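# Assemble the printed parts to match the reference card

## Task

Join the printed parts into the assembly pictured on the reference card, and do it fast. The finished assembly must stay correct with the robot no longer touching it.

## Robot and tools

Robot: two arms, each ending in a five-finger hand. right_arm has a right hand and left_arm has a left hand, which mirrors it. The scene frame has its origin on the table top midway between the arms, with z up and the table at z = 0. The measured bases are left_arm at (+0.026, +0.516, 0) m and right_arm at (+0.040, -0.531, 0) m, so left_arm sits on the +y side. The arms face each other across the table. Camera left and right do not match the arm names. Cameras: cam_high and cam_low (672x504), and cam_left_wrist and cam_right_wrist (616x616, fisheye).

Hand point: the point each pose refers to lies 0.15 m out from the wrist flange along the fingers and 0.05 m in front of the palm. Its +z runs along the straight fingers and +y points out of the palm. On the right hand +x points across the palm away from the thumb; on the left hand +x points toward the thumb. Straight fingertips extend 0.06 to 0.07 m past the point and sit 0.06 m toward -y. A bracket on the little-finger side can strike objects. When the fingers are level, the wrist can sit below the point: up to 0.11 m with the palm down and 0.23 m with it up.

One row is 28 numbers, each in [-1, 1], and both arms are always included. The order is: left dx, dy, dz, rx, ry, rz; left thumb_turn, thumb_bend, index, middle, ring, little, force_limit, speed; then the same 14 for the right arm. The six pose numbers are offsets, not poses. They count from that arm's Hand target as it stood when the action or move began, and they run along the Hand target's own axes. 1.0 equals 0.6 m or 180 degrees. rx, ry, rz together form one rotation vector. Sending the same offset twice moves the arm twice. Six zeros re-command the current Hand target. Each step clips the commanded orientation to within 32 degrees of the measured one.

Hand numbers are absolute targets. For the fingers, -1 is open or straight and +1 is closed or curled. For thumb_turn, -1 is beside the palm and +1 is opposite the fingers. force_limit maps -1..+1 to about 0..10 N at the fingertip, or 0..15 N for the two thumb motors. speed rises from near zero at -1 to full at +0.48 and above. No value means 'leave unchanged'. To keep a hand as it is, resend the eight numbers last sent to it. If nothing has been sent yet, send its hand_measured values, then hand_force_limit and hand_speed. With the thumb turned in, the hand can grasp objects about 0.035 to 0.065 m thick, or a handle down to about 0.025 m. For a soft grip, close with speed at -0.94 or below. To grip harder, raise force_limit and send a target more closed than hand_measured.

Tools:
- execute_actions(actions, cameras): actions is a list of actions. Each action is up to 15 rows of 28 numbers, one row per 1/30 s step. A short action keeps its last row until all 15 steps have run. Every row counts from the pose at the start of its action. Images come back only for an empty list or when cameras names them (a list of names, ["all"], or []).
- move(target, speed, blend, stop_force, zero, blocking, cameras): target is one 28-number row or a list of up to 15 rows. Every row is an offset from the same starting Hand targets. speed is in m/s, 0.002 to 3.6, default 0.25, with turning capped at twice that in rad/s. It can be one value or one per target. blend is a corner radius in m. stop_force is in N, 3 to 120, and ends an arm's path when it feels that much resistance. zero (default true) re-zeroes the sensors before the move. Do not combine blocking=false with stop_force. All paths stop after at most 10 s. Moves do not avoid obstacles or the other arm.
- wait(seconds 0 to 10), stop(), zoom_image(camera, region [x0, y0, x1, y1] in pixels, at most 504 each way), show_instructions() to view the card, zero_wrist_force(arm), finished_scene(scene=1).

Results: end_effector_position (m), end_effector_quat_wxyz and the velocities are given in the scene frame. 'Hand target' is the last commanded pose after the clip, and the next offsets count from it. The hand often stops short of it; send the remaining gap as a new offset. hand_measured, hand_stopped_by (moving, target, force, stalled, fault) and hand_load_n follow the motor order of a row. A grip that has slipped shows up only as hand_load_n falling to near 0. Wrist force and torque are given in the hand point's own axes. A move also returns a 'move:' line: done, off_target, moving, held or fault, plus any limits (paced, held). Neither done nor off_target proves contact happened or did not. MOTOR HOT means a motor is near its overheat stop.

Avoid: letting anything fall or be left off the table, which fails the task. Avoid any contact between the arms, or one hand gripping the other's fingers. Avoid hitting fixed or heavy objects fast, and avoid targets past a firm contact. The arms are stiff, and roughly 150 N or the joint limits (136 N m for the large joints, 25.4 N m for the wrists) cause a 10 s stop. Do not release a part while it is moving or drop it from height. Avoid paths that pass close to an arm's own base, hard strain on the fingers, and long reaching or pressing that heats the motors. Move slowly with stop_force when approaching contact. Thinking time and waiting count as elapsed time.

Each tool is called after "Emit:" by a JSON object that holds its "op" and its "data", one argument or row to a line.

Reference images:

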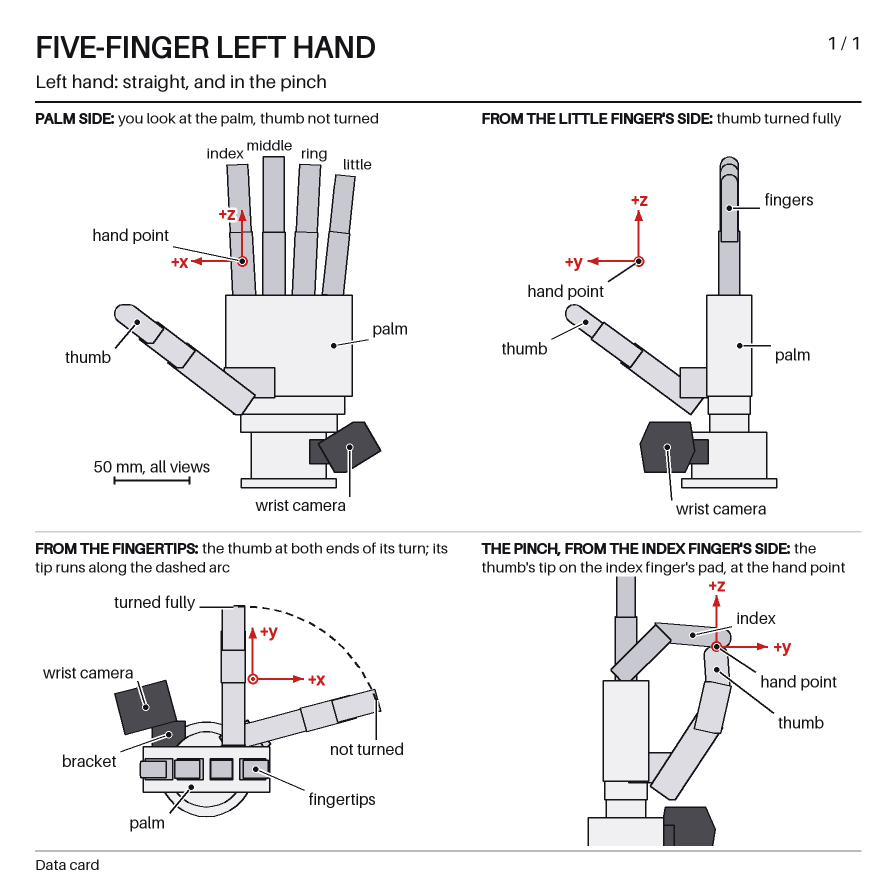

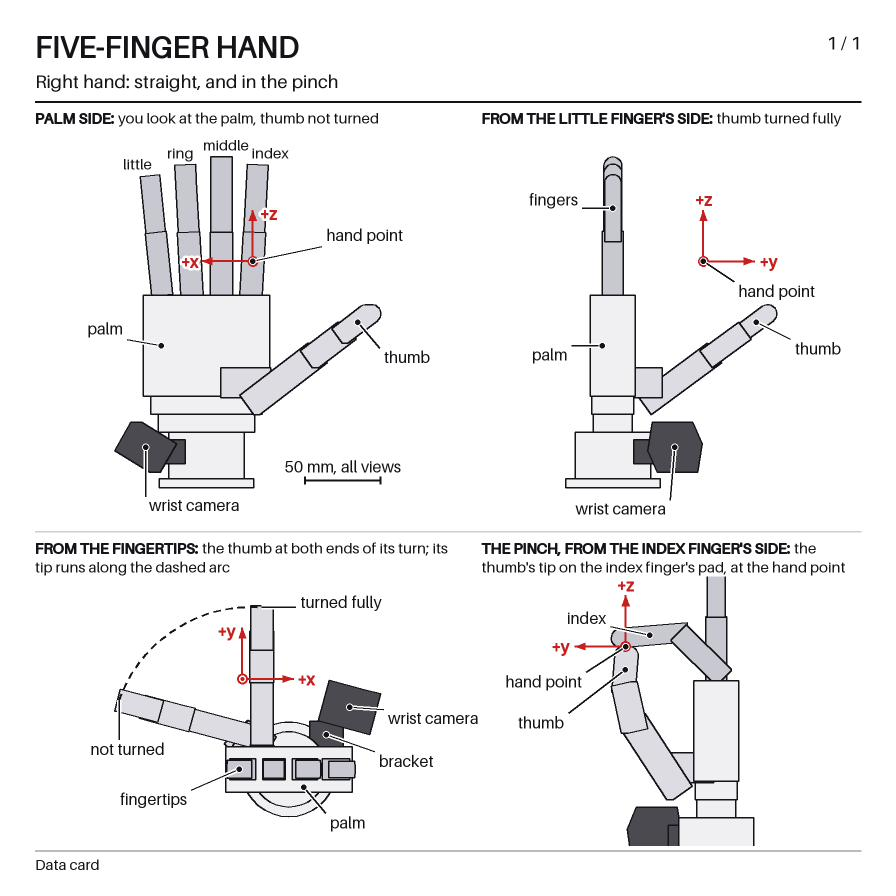

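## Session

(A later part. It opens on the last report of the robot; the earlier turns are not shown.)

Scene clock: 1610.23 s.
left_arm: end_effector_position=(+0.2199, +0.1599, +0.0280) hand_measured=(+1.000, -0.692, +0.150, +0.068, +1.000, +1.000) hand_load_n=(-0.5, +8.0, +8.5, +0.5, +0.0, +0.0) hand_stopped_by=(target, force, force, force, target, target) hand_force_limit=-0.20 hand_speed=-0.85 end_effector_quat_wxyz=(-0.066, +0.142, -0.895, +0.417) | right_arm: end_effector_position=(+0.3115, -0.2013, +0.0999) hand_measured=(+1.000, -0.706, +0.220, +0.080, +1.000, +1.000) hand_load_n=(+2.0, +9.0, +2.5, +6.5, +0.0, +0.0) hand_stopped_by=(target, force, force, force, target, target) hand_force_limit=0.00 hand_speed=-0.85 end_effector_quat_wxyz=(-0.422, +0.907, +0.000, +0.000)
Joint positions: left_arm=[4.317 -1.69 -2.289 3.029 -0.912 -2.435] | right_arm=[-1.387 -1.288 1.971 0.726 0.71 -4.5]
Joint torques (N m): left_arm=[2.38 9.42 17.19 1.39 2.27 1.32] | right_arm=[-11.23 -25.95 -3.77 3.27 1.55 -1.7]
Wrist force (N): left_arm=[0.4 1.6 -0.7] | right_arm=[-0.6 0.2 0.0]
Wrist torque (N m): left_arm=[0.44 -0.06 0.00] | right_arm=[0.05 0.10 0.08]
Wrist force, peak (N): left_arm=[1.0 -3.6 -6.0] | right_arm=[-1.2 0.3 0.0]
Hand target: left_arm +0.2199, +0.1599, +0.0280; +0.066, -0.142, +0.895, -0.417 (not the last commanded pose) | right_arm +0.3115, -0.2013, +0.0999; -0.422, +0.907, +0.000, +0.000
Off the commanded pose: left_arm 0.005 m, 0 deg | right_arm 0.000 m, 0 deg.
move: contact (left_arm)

Emit:
{"op": "move", "data": {
  "target": [
    [0,0,0,0,0,0,1,-1,-0.5,-0.5,1,1,-0.2,-0.2,0,0,0,0,0,0,1,-0.5,0.25,0.25,1,1,0,-0.85],
    [0,-0.0102,-0.1175,0,0,0,1,-1,-0.5,-0.5,1,1,-0.2,-0.2,-0.1835,-0.1953,0.2977,0,-0.0532,-0.0447,1,-0.5,0.25,0.25,1,1,0,-0.85]
  ],
  "speed": [0.1,0.15],
  "cameras": ["all"]
}}

Emit:
{"op": "zoom_image", "data": {
  "camera": "cam_high",
  "region": [280, 220, 380, 320]
}}

Emit:
{"op": "zoom_image", "data": {
  "camera": "cam_right_wrist",
  "region": [270, 130, 410, 270]
}}

Emit:
{"op": "zoom_image", "data": {
  "camera": "cam_left_wrist",
  "region": [180, 150, 380, 350]
}}

Emit:
{"op": "zoom_image", "data": {
  "camera": "cam_low",
  "region": [400, 230, 540, 310]
}}

Scene clock: 1677.30 s.
left_arm: end_effector_position=(+0.2044, +0.2075, +0.0781) hand_measured=(+1.000, -1.000, -0.500, -0.232, +1.000, +1.000) hand_load_n=(+0.0, +0.0, +0.0, +0.0, +0.0, +0.0) hand_stopped_by=(target, target, target, stalled, target, target) hand_force_limit=-0.20 hand_speed=-0.20 end_effector_quat_wxyz=(-0.066, +0.142, -0.895, +0.417) | right_arm: end_effector_position=(+0.2014, +0.0108, +0.0747) hand_measured=(+1.000, -0.706, +0.220, +0.080, +1.000, +1.000) hand_load_n=(+2.0, +9.5, +2.5, +6.5, +0.0, +0.0) hand_stopped_by=(target, force, force, force, target, target) hand_force_limit=0.00 hand_speed=-0.85 end_effector_quat_wxyz=(-0.420, +0.901, +0.098, -0.046)
Joint positions: left_arm=[4.527 -1.501 -2.354 2.749 -0.803 -2.197] | right_arm=[-0.763 -1.105 1.664 0.46 0.856 -3.958]
Joint torques (N m): left_arm=[-6.01 2.14 22.47 0.5 -1.26 -2.12] | right_arm=[-1.65 -35.09 -11.75 2.51 -3.81 -0.75]
Wrist force (N): left_arm=[0.5 1.4 -0.2] | right_arm=[-0.5 0.6 -0.2]
Wrist torque (N m): left_arm=[0.41 -0.06 -0.04] | right_arm=[0.13 0.08 0.14]
Wrist force, peak (N): left_arm=[0.6 -3.4 -17.6] | right_arm=[-0.2 1.2 -1.1]
Hand target: left_arm +0.2044, +0.2075, +0.0781; +0.066, -0.142, +0.895, -0.417 | right_arm +0.2014, +0.0108, +0.0747; -0.420, +0.901, +0.098, -0.046
Off the commanded pose: left_arm 0.000 m, 0 deg | right_arm 0.000 m, 0 deg.
move: done

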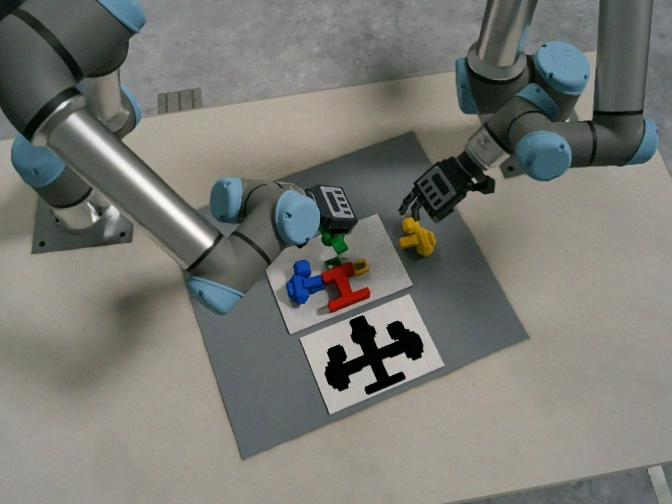

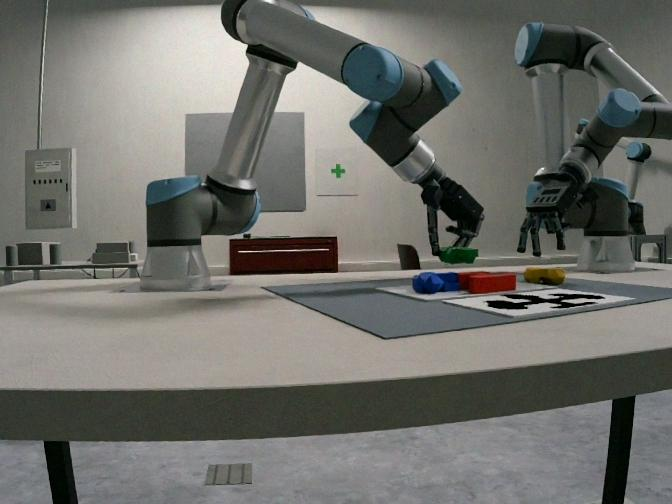

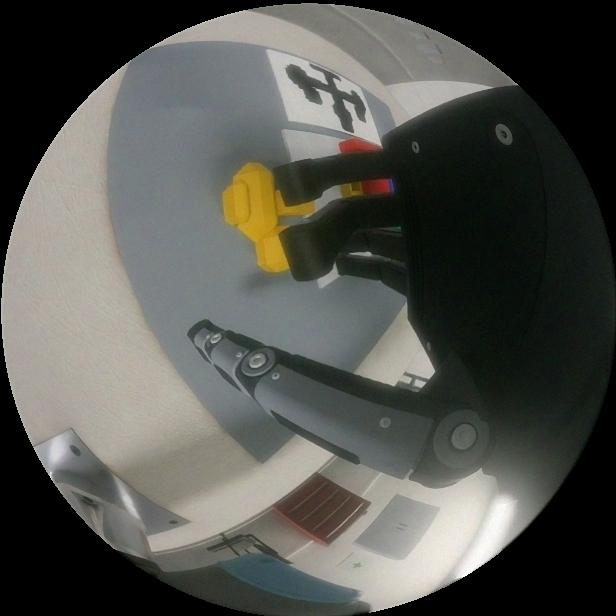

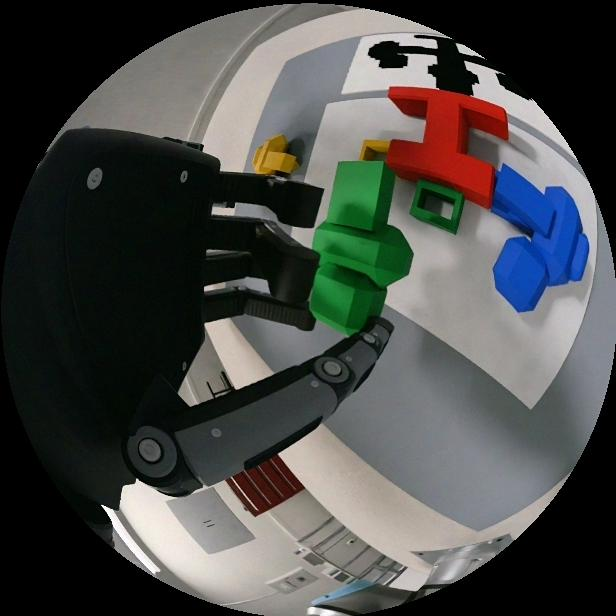

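Scaled by 5.040 from the camera's 672x504 image, which has a finer 960x720 frame.

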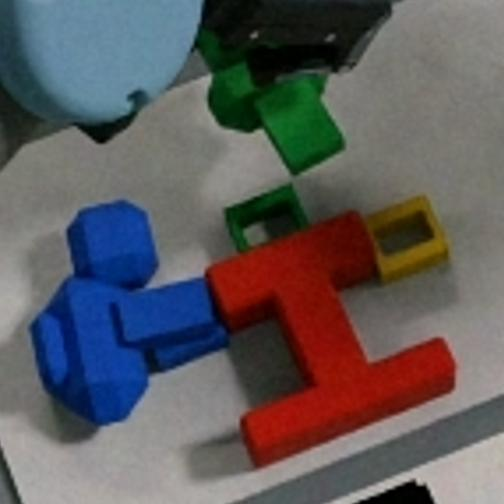

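Scaled by 3.600 from the camera's 616x616 image, which has a finer 880x880 frame.

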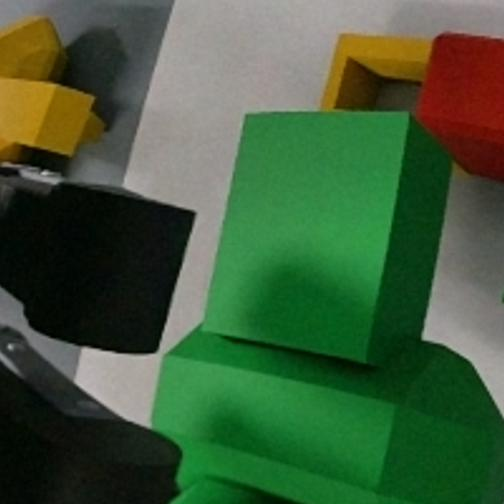

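Scaled by 2.520 from the camera's 616x616 image, which has a finer 880x880 frame.

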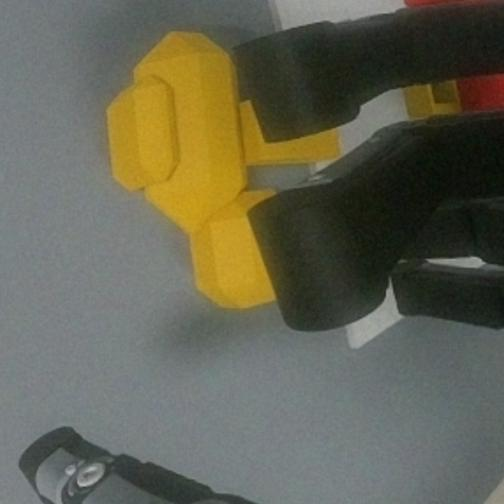

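Scaled by 3.600 from the camera's 672x504 image, which has a finer 960x720 frame.

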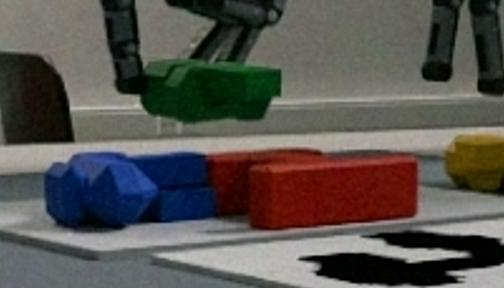

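Emit:
{"op": "move", "data": {
  "target": [
    [0,0,0,0,0,0,1,-1,-0.5,-0.49,1,1,-0.2,-0.2,0.0128,0.0363,0,0,0.0213,0.0179,1,-0.5,0.25,0.25,1,1,0,-0.85],
    [0,-0.0307,0.0832,0,0,0,1,-1,-0.5,-0.49,1,1,-0.2,-0.2,0.0128,0.0363,0,0,0.0213,0.0179,1,-0.5,0.25,0.25,1,1,0,-0.85],
    [0,0.0077,0.1153,0,0,0,1,-1,-0.5,-0.49,1,1,-0.2,-0.2,0.0128,0.0363,0,0,0.0213,0.0179,1,-0.5,0.25,0.25,1,1,0,-0.85]
  ],
  "speed": 0.1,
  "cameras": ["all"]
}}

Emit:
{"op": "zoom_image", "data": {
  "camera": "cam_high",
  "region": [290, 230, 370, 310]
}}

Emit:
{"op": "zoom_image", "data": {
  "camera": "cam_right_wrist",
  "region": [310, 140, 450, 280]
}}

Emit:
{"op": "zoom_image", "data": {
  "camera": "cam_left_wrist",
  "region": [180, 200, 380, 400]
}}

Emit:
{"op": "zoom_image", "data": {
  "camera": "cam_low",
  "region": [400, 230, 540, 310]
}}

Scene clock: 1726.93 s.
left_arm: end_effector_position=(+0.2198, +0.1600, +0.0300) hand_measured=(+1.000, -1.000, -0.500, -0.490, +1.000, +1.000) hand_load_n=(+0.0, +0.0, +0.0, +0.0, +0.0, +0.0) hand_stopped_by=(target, target, target, target, target, target) hand_force_limit=-0.20 hand_speed=-0.20 end_effector_quat_wxyz=(-0.066, +0.142, -0.895, +0.417) | right_arm: end_effector_position=(+0.2119, -0.0012, +0.0580) hand_measured=(+1.000, -0.706, +0.220, +0.080, +1.000, +1.000) hand_load_n=(+2.0, +9.5, +3.0, +6.5, +0.0, +0.0) hand_stopped_by=(target, force, force, force, target, target) hand_force_limit=0.00 hand_speed=-0.85 end_effector_quat_wxyz=(-0.421, +0.905, +0.059, -0.028)
Joint positions: left_arm=[4.317 -1.685 -2.288 3.022 -0.912 -2.435] | right_arm=[-0.788 -1.125 1.736 0.365 0.89 -3.89]
Joint torques (N m): left_arm=[-8.11 23.16 22.2 -1.85 -1.17 -2.26] | right_arm=[12.63 -24.59 -21.93 0.15 -3.76 1.21]
Wrist force (N): left_arm=[0.3 1.6 -0.6] | right_arm=[-0.6 0.4 -0.5]
Wrist torque (N m): left_arm=[0.43 -0.04 -0.04] | right_arm=[0.15 0.10 0.11]
Wrist force, peak (N): left_arm=[0.3 -9.3 -17.0] | right_arm=[-0.7 0.4 -0.8]
Hand target: left_arm +0.2199, +0.1599, +0.0300; +0.066, -0.142, +0.895, -0.417 | right_arm +0.2119, -0.0012, +0.0580; -0.421, +0.905, +0.059, -0.028
Off the commanded pose: left_arm 0.000 m, 0 deg | right_arm 0.000 m, 0 deg.
move: done

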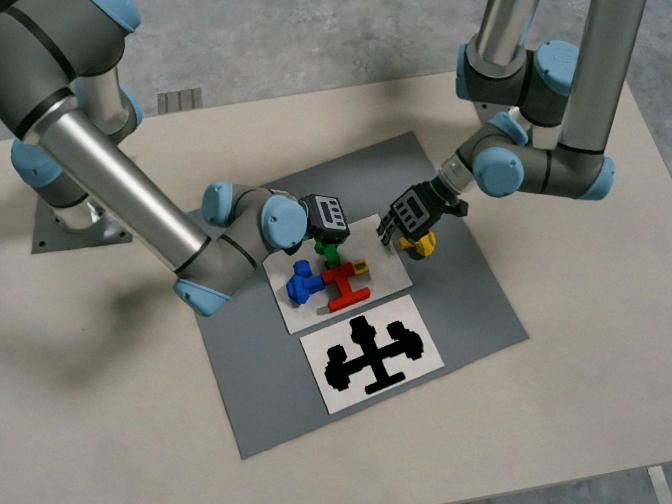

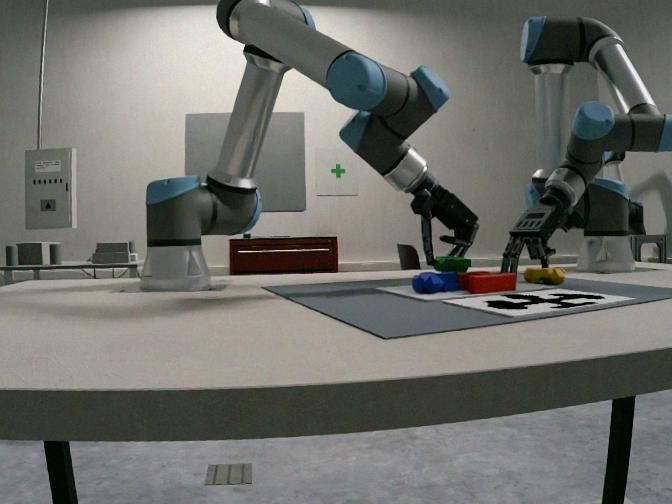

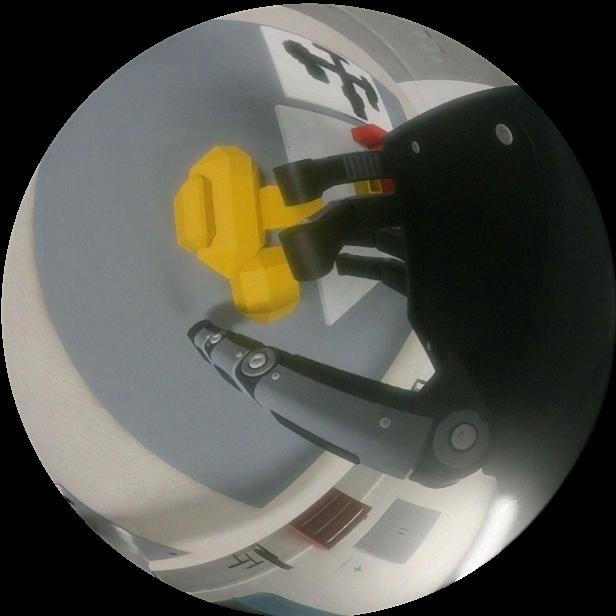

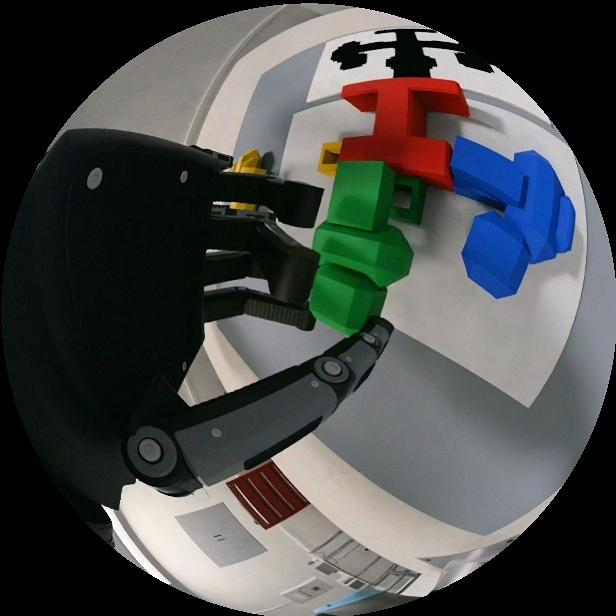

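Scaled by 6.300 from the camera's 672x504 image, which has a finer 960x720 frame.

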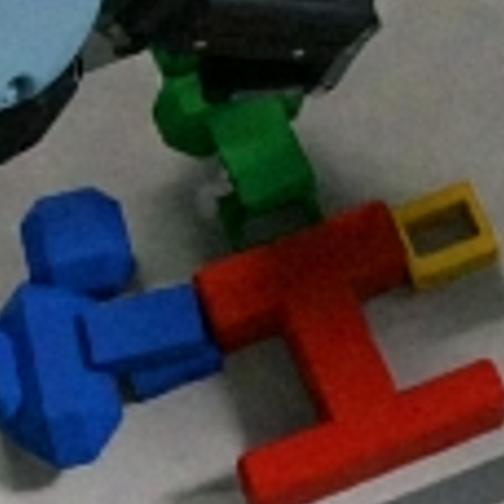

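Scaled by 3.600 from the camera's 616x616 image, which has a finer 880x880 frame.

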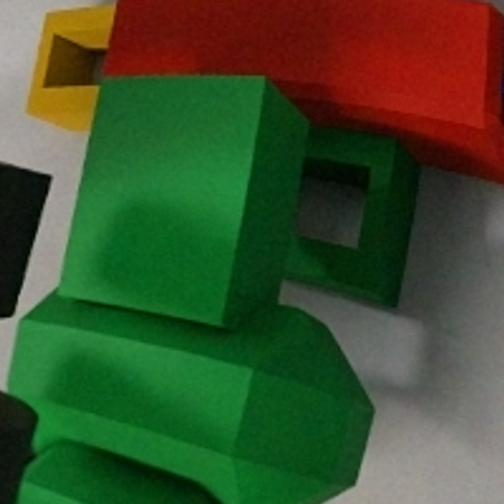

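Scaled by 2.520 from the camera's 616x616 image, which has a finer 880x880 frame.

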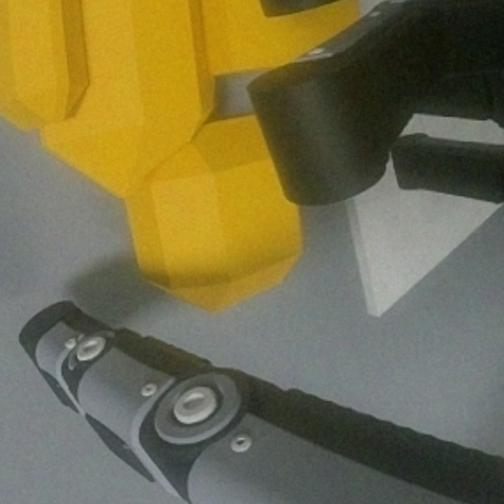

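Scaled by 3.600 from the camera's 672x504 image, which has a finer 960x720 frame.

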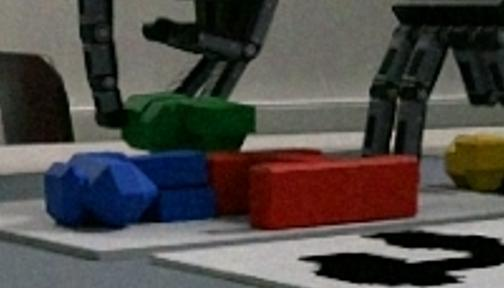

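Emit:
{"op": "move", "data": {
  "target": [
    [0,0,0,0,0,0,1,-1,-0.5,-0.49,1,1,-0.2,-0.2,0.005,-0.0032,0.0038,0,0,0,1,-0.5,0.25,0.25,1,1,0,-0.85],
    [0,0,0,0,0,0,1,-1,-0.5,-0.49,1,1,-0.2,-0.2,0.005,0.0377,0.0382,0,0,0,1,-0.5,0.25,0.25,1,1,0,-0.85]
  ],
  "speed": 0.025,
  "stop_force": 4,
  "cameras": ["all"]
}}

Emit:
{"op": "zoom_image", "data": {
  "camera": "cam_high",
  "region": [290, 230, 370, 310]
}}

Emit:
{"op": "zoom_image", "data": {
  "camera": "cam_right_wrist",
  "region": [310, 140, 450, 280]
}}

Emit:
{"op": "zoom_image", "data": {
  "camera": "cam_low",
  "region": [400, 230, 500, 310]
}}

Scene clock: 1805.10 s.
left_arm: end_effector_position=(+0.2199, +0.1599, +0.0300) hand_measured=(+1.000, -1.000, -0.500, -0.490, +1.000, +1.000) hand_load_n=(+0.0, +0.0, +0.0, +0.0, +0.0, +0.0) hand_stopped_by=(target, target, target, target, target, target) hand_force_limit=-0.20 hand_speed=-0.20 end_effector_quat_wxyz=(-0.066, +0.142, -0.895, +0.417) | right_arm: end_effector_position=(+0.2145, +0.0021, +0.0337) hand_measured=(+1.000, -0.704, +0.222, +0.080, +1.000, +1.000) hand_load_n=(+2.0, +4.0, +0.5, +4.0, +0.0, +0.0) hand_stopped_by=(target, force, force, force, target, target) hand_force_limit=0.00 hand_speed=-0.85 end_effector_quat_wxyz=(-0.421, +0.905, +0.059, -0.028)
Joint positions: left_arm=[4.317 -1.685 -2.288 3.023 -0.912 -2.435] | right_arm=[-0.787 -1.083 1.745 0.313 0.891 -3.888]
Joint torques (N m): left_arm=[-7.38 26.93 21.72 -0.18 -1.26 -1.92] | right_arm=[-5.25 -31.95 -21.08 -0.28 1.71 -1.03]
Wrist force (N): left_arm=[0.3 1.5 -0.5] | right_arm=[-0.4 0.3 -0.4]
Wrist torque (N m): left_arm=[0.41 -0.04 -0.04] | right_arm=[0.11 0.07 -0.03]
Wrist force, peak (N): left_arm=[0.5 1.7 -0.9] | right_arm=[-1.0 -3.6 -2.9]
Hand target: left_arm +0.2199, +0.1599, +0.0300; +0.066, -0.142, +0.895, -0.417 | right_arm +0.2145, +0.0021, +0.0337; -0.421, +0.905, +0.059, -0.028 (not the last commanded pose)
Off the commanded pose: left_arm 0.000 m, 0 deg | right_arm 0.008 m, 0 deg.
move: contact (right_arm); path passed 1 of 2 targets

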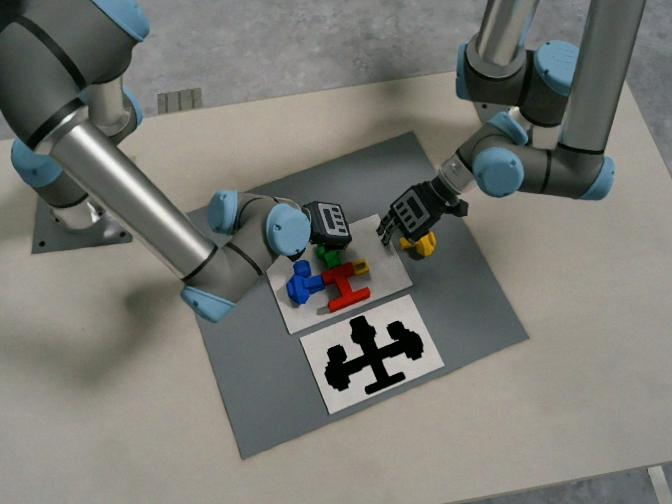

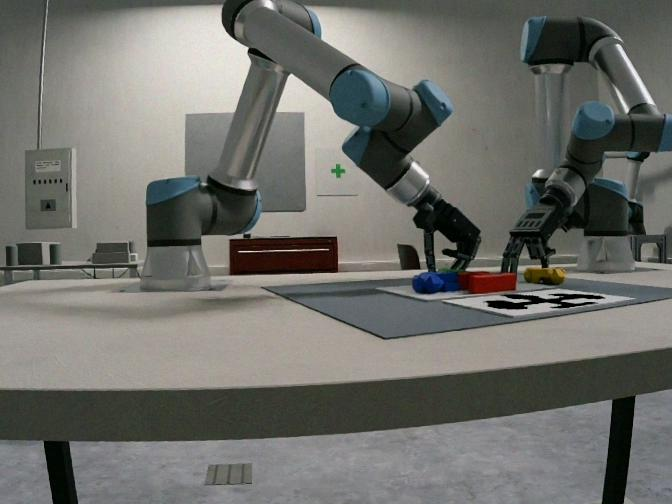

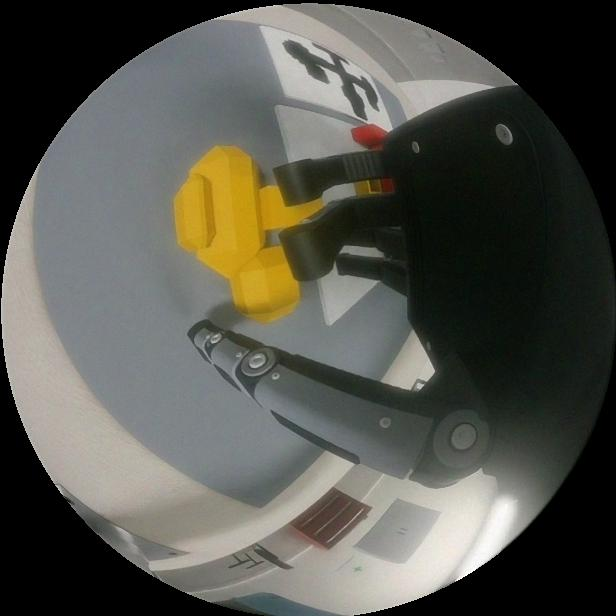

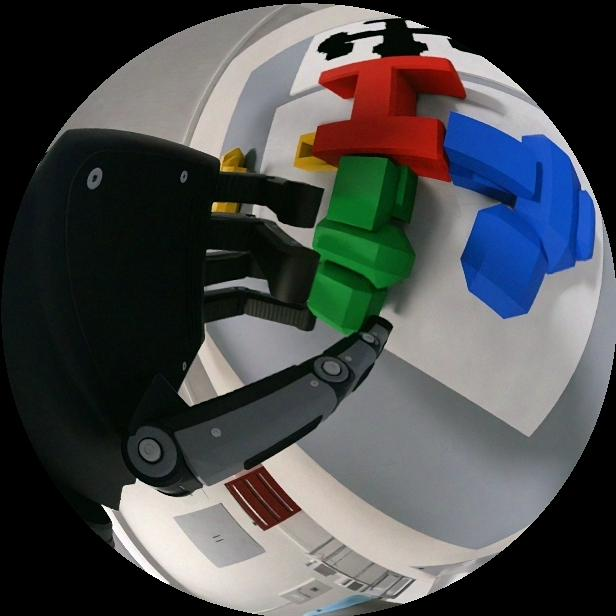

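Scaled by 6.300 from the camera's 672x504 image, which has a finer 960x720 frame.

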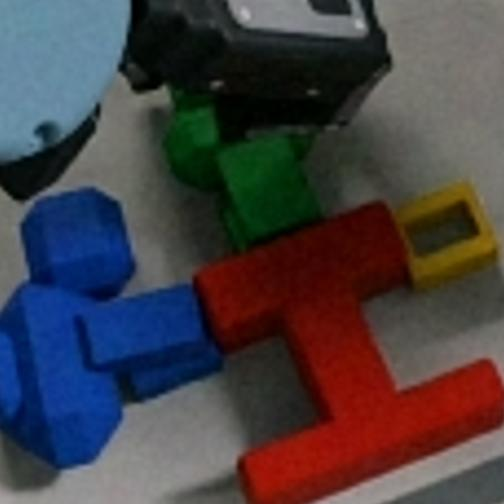

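Scaled by 3.600 from the camera's 616x616 image, which has a finer 880x880 frame.

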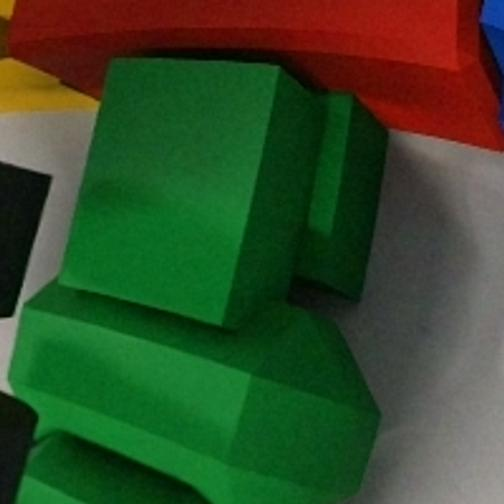

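Scaled by 5.040 from the camera's 672x504 image, which has a finer 960x720 frame.

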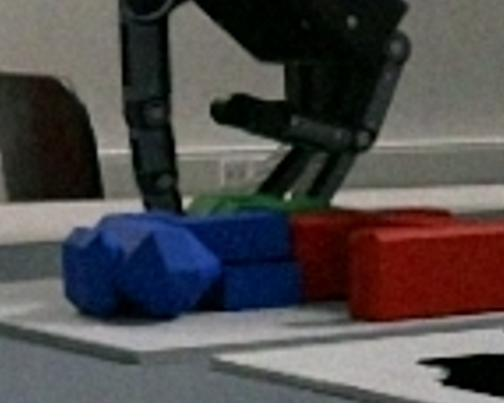

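Emit:
{"op": "move", "data": {
  "target": [0,0,0,0,0,0,1,-1,-0.5,-0.49,1,1,-0.2,-0.2,0,0.0102,0.0086,0,0,0,1,-0.5,0.25,0.25,1,1,0,-0.85],
  "speed": 0.02,
  "stop_force": 10,
  "cameras": ["cam_low","cam_right_wrist","cam_high"]
}}

Emit:
{"op": "zoom_image", "data": {
  "camera": "cam_low",
  "region": [400, 240, 500, 310]
}}

Emit:
{"op": "zoom_image", "data": {
  "camera": "cam_right_wrist",
  "region": [310, 130, 450, 270]
}}

Scene clock: 1827.67 s.
left_arm: end_effector_position=(+0.2199, +0.1599, +0.0300) hand_measured=(+1.000, -1.000, -0.500, -0.490, +1.000, +1.000) hand_load_n=(+0.0, +0.0, +0.0, +0.0, +0.5, +0.0) hand_stopped_by=(target, target, target, target, target, target) hand_force_limit=-0.20 hand_speed=-0.20 end_effector_quat_wxyz=(-0.066, +0.142, -0.895, +0.417) | right_arm: end_effector_position=(+0.2145, +0.0022, +0.0278) hand_measured=(+1.000, -0.704, +0.222, +0.082, +1.000, +1.000) hand_load_n=(+0.5, +3.0, +0.5, +1.0, +0.0, +0.0) hand_stopped_by=(target, force, force, force, target, target) hand_force_limit=0.00 hand_speed=-0.85 end_effector_quat_wxyz=(-0.421, +0.905, +0.059, -0.028)
Joint positions: left_arm=[4.317 -1.685 -2.288 3.023 -0.912 -2.435] | right_arm=[-0.787 -1.074 1.749 0.299 0.891 -3.888]
Joint torques (N m): left_arm=[-7.81 27.63 22.52 -2.81 -1.21 -1.67] | right_arm=[5.15 -36.21 -18.46 0.76 1.56 -0.92]
Wrist force (N): left_arm=[0.3 1.4 -0.7] | right_arm=[0.0 -5.8 -3.9]
Wrist torque (N m): left_arm=[0.41 -0.05 -0.04] | right_arm=[0.25 0.16 -0.19]
Wrist force, peak (N): left_arm=[0.4 1.8 -0.8] | right_arm=[-1.3 -20.3 -12.6]
Hand target: left_arm +0.2199, +0.1599, +0.0300; +0.066, -0.142, +0.895, -0.417 | right_arm +0.2145, +0.0022, +0.0278; -0.421, +0.905, +0.059, -0.028 (not the last commanded pose)
Off the commanded pose: left_arm 0.000 m, 0 deg | right_arm 0.002 m, 0 deg.
move: contact (right_arm)
Images, in order (width x height): cam_high 672x504, cam_low 672x504, cam_right_wrist 616x616.

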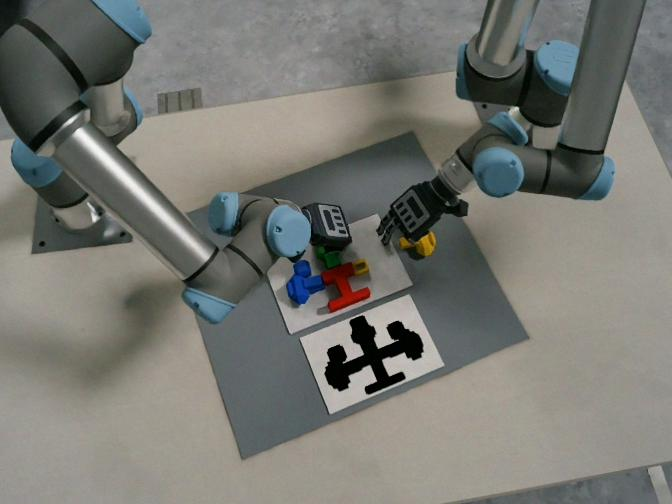

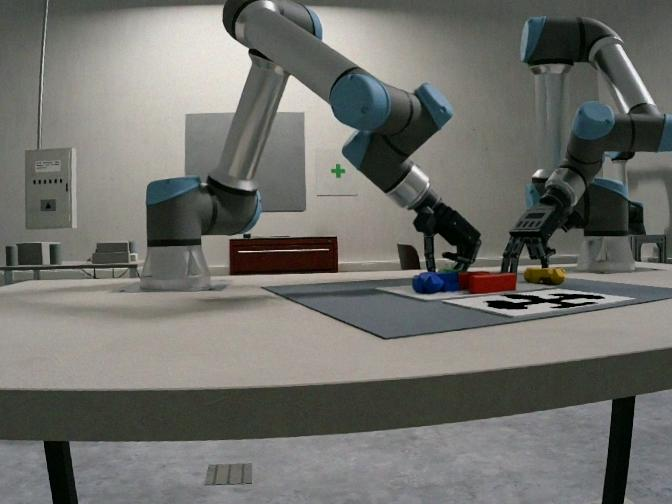

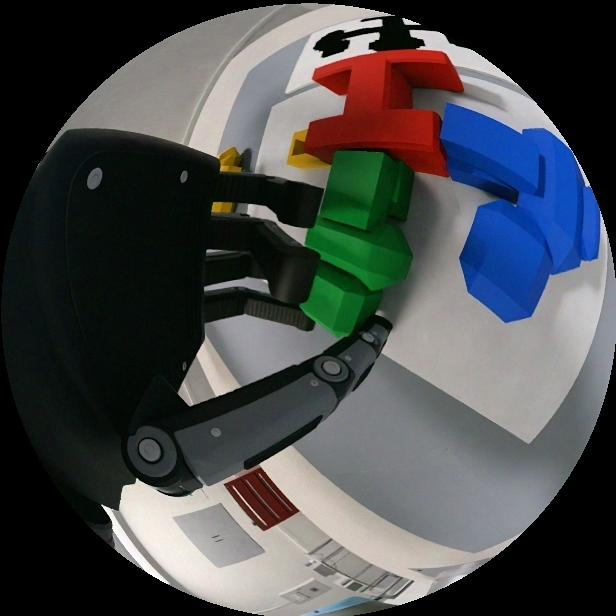

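Scaled by 5.040 from the camera's 672x504 image, which has a finer 960x720 frame.

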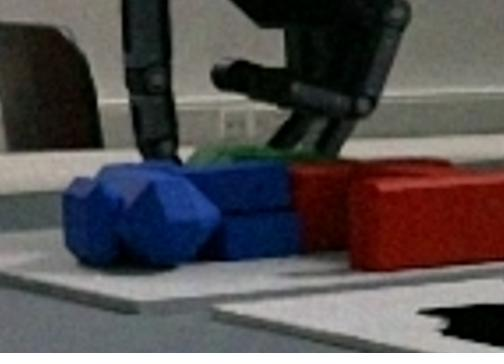

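Scaled by 3.600 from the camera's 616x616 image, which has a finer 880x880 frame.

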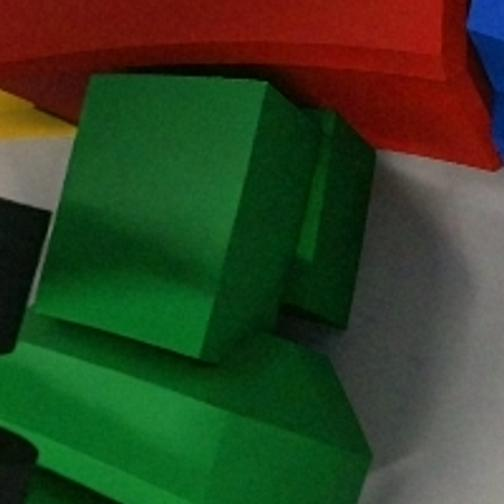

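Emit:
{"op": "move", "data": {
  "target": [
    [0,0,0,0,0,0,1,-0.5,0.25,0.25,1,1,0.1,-0.85,0,0,0,0,0,0,1,-1,-0.12,-0.12,1,1,-0.2,-0.4],
    [0,-0.0638,-0.0536,0,0,0,1,-0.5,0.25,0.25,1,1,0.1,-0.85,0,-0.0766,-0.0643,0,0,0,-1,-1,1,1,1,1,-0.2,0]
  ],
  "speed": 0.08,
  "cameras": ["all"]
}}

Emit:
{"op": "zoom_image", "data": {
  "camera": "cam_high",
  "region": [290, 230, 370, 310]
}}

Emit:
{"op": "zoom_image", "data": {
  "camera": "cam_low",
  "region": [400, 240, 500, 310]
}}

Emit:
{"op": "zoom_image", "data": {
  "camera": "cam_right_wrist",
  "region": [300, 60, 500, 260]
}}

Emit:
{"op": "zoom_image", "data": {
  "camera": "cam_left_wrist",
  "region": [180, 150, 380, 350]
}}

Scene clock: 1862.13 s.
left_arm: end_effector_position=(+0.2199, +0.1599, +0.0800) hand_measured=(+1.000, -0.656, +0.136, -0.464, +1.000, +1.000) hand_load_n=(-1.5, +8.5, +9.5, +0.0, +0.5, +0.0) hand_stopped_by=(target, force, force, force, target, target) hand_force_limit=0.10 hand_speed=-0.85 end_effector_quat_wxyz=(-0.066, +0.142, -0.895, +0.417) | right_arm: end_effector_position=(+0.2145, +0.0022, +0.0878) hand_measured=(-1.000, -1.000, +1.000, +1.000, +1.000, +1.000) hand_load_n=(+0.0, +0.0, +0.5, +0.5, +0.0, +0.0) hand_stopped_by=(target, target, target, target, target, target) hand_force_limit=-0.20 hand_speed=0.00 end_effector_quat_wxyz=(-0.421, +0.905, +0.059, -0.028)
Joint positions: left_arm=[4.317 -1.582 -2.226 2.858 -0.912 -2.435] | right_arm=[-0.786 -1.155 1.691 0.439 0.891 -3.888]
Joint torques (N m): left_arm=[6.29 7.55 6.77 -2.98 2.73 -0.57] | right_arm=[-7.2 -24.68 -6.31 2.32 0.33 -1.55]
Wrist force (N): left_arm=[0.5 1.6 -0.4] | right_arm=[-0.4 0.5 -0.7]
Wrist torque (N m): left_arm=[0.42 -0.06 -0.04] | right_arm=[0.20 0.08 -0.03]
Wrist force, peak (N): left_arm=[0.7 -5.2 -1.1] | right_arm=[-0.6 -3.8 -14.8]
Hand target: left_arm +0.2199, +0.1599, +0.0800; +0.066, -0.142, +0.895, -0.417 | right_arm +0.2145, +0.0022, +0.0878; -0.421, +0.905, +0.059, -0.028
Off the commanded pose: left_arm 0.000 m, 0 deg | right_arm 0.000 m, 0 deg.
move: done

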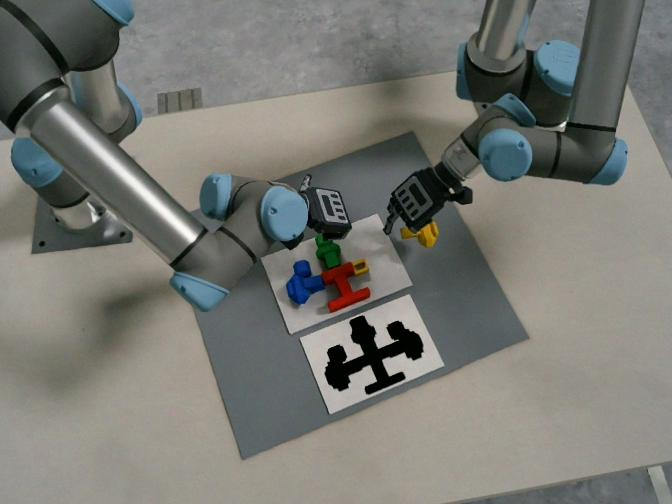

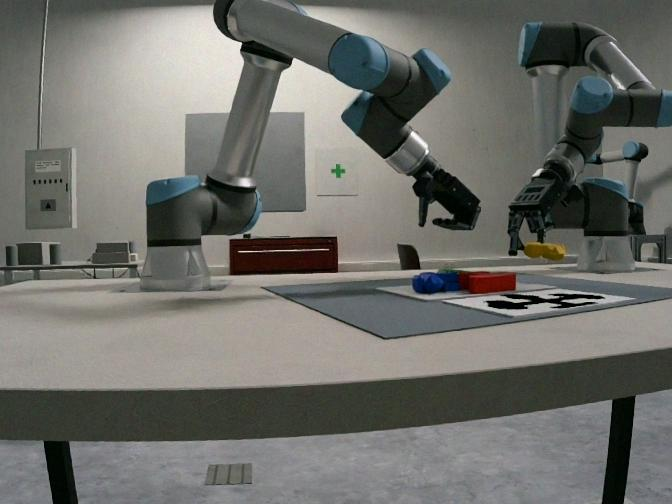

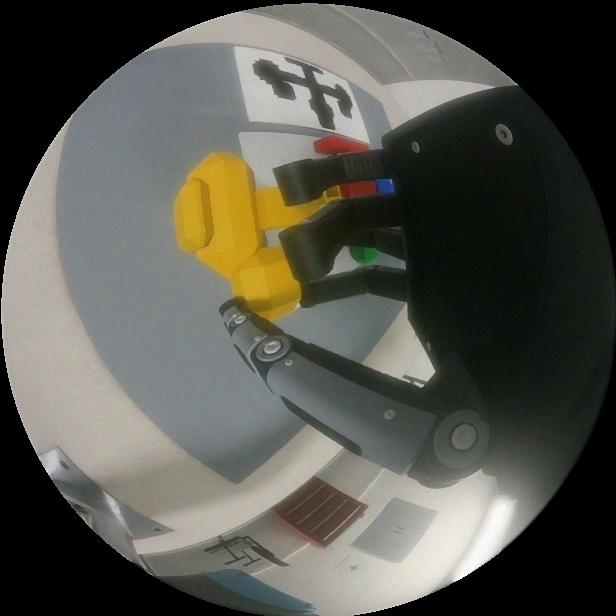

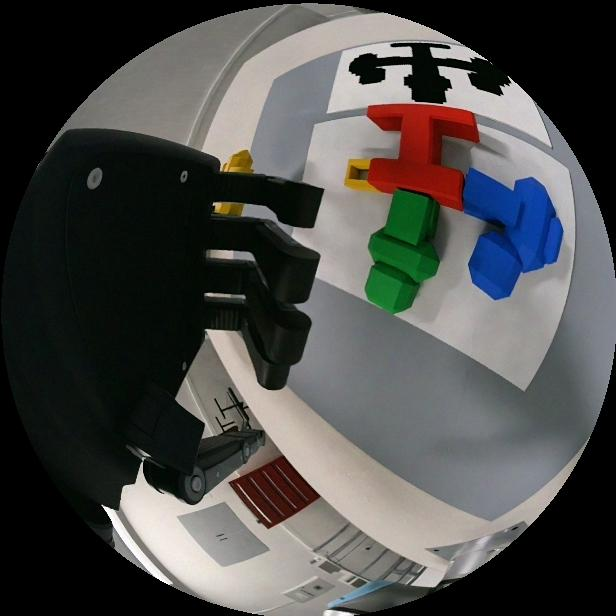

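Scaled by 6.300 from the camera's 672x504 image, which has a finer 960x720 frame.

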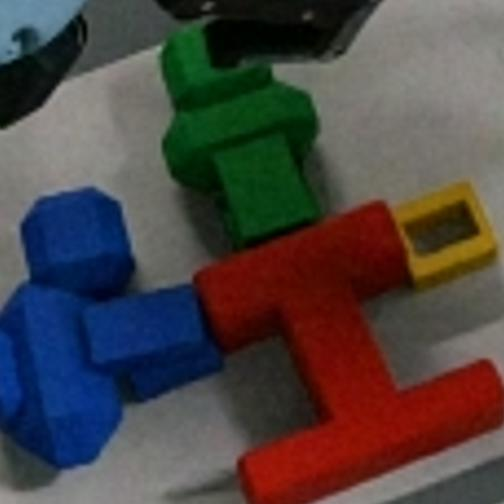

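Scaled by 5.040 from the camera's 672x504 image, which has a finer 960x720 frame.

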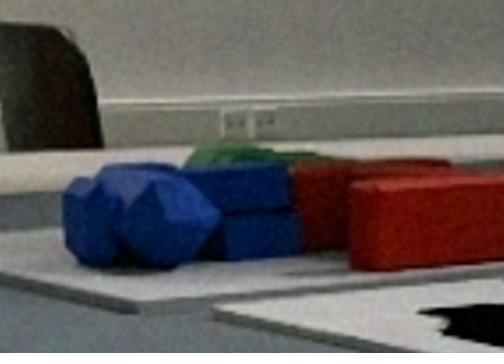

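Scaled by 2.520 from the camera's 616x616 image, which has a finer 880x880 frame.

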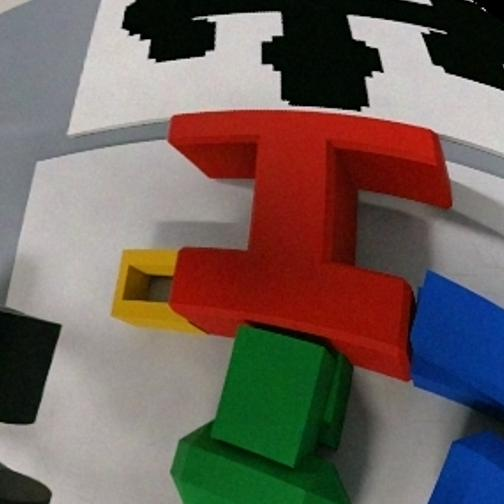

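Scaled by 2.520 from the camera's 616x616 image, which has a finer 880x880 frame.

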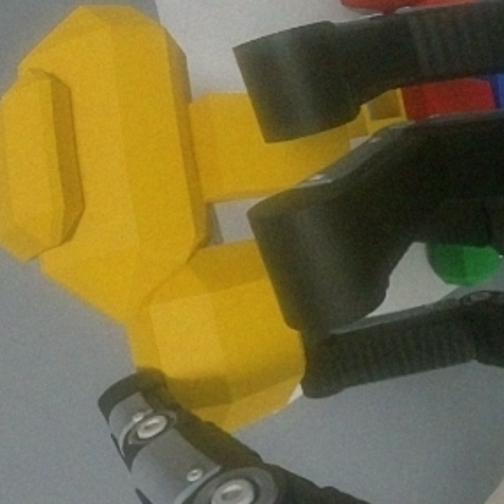

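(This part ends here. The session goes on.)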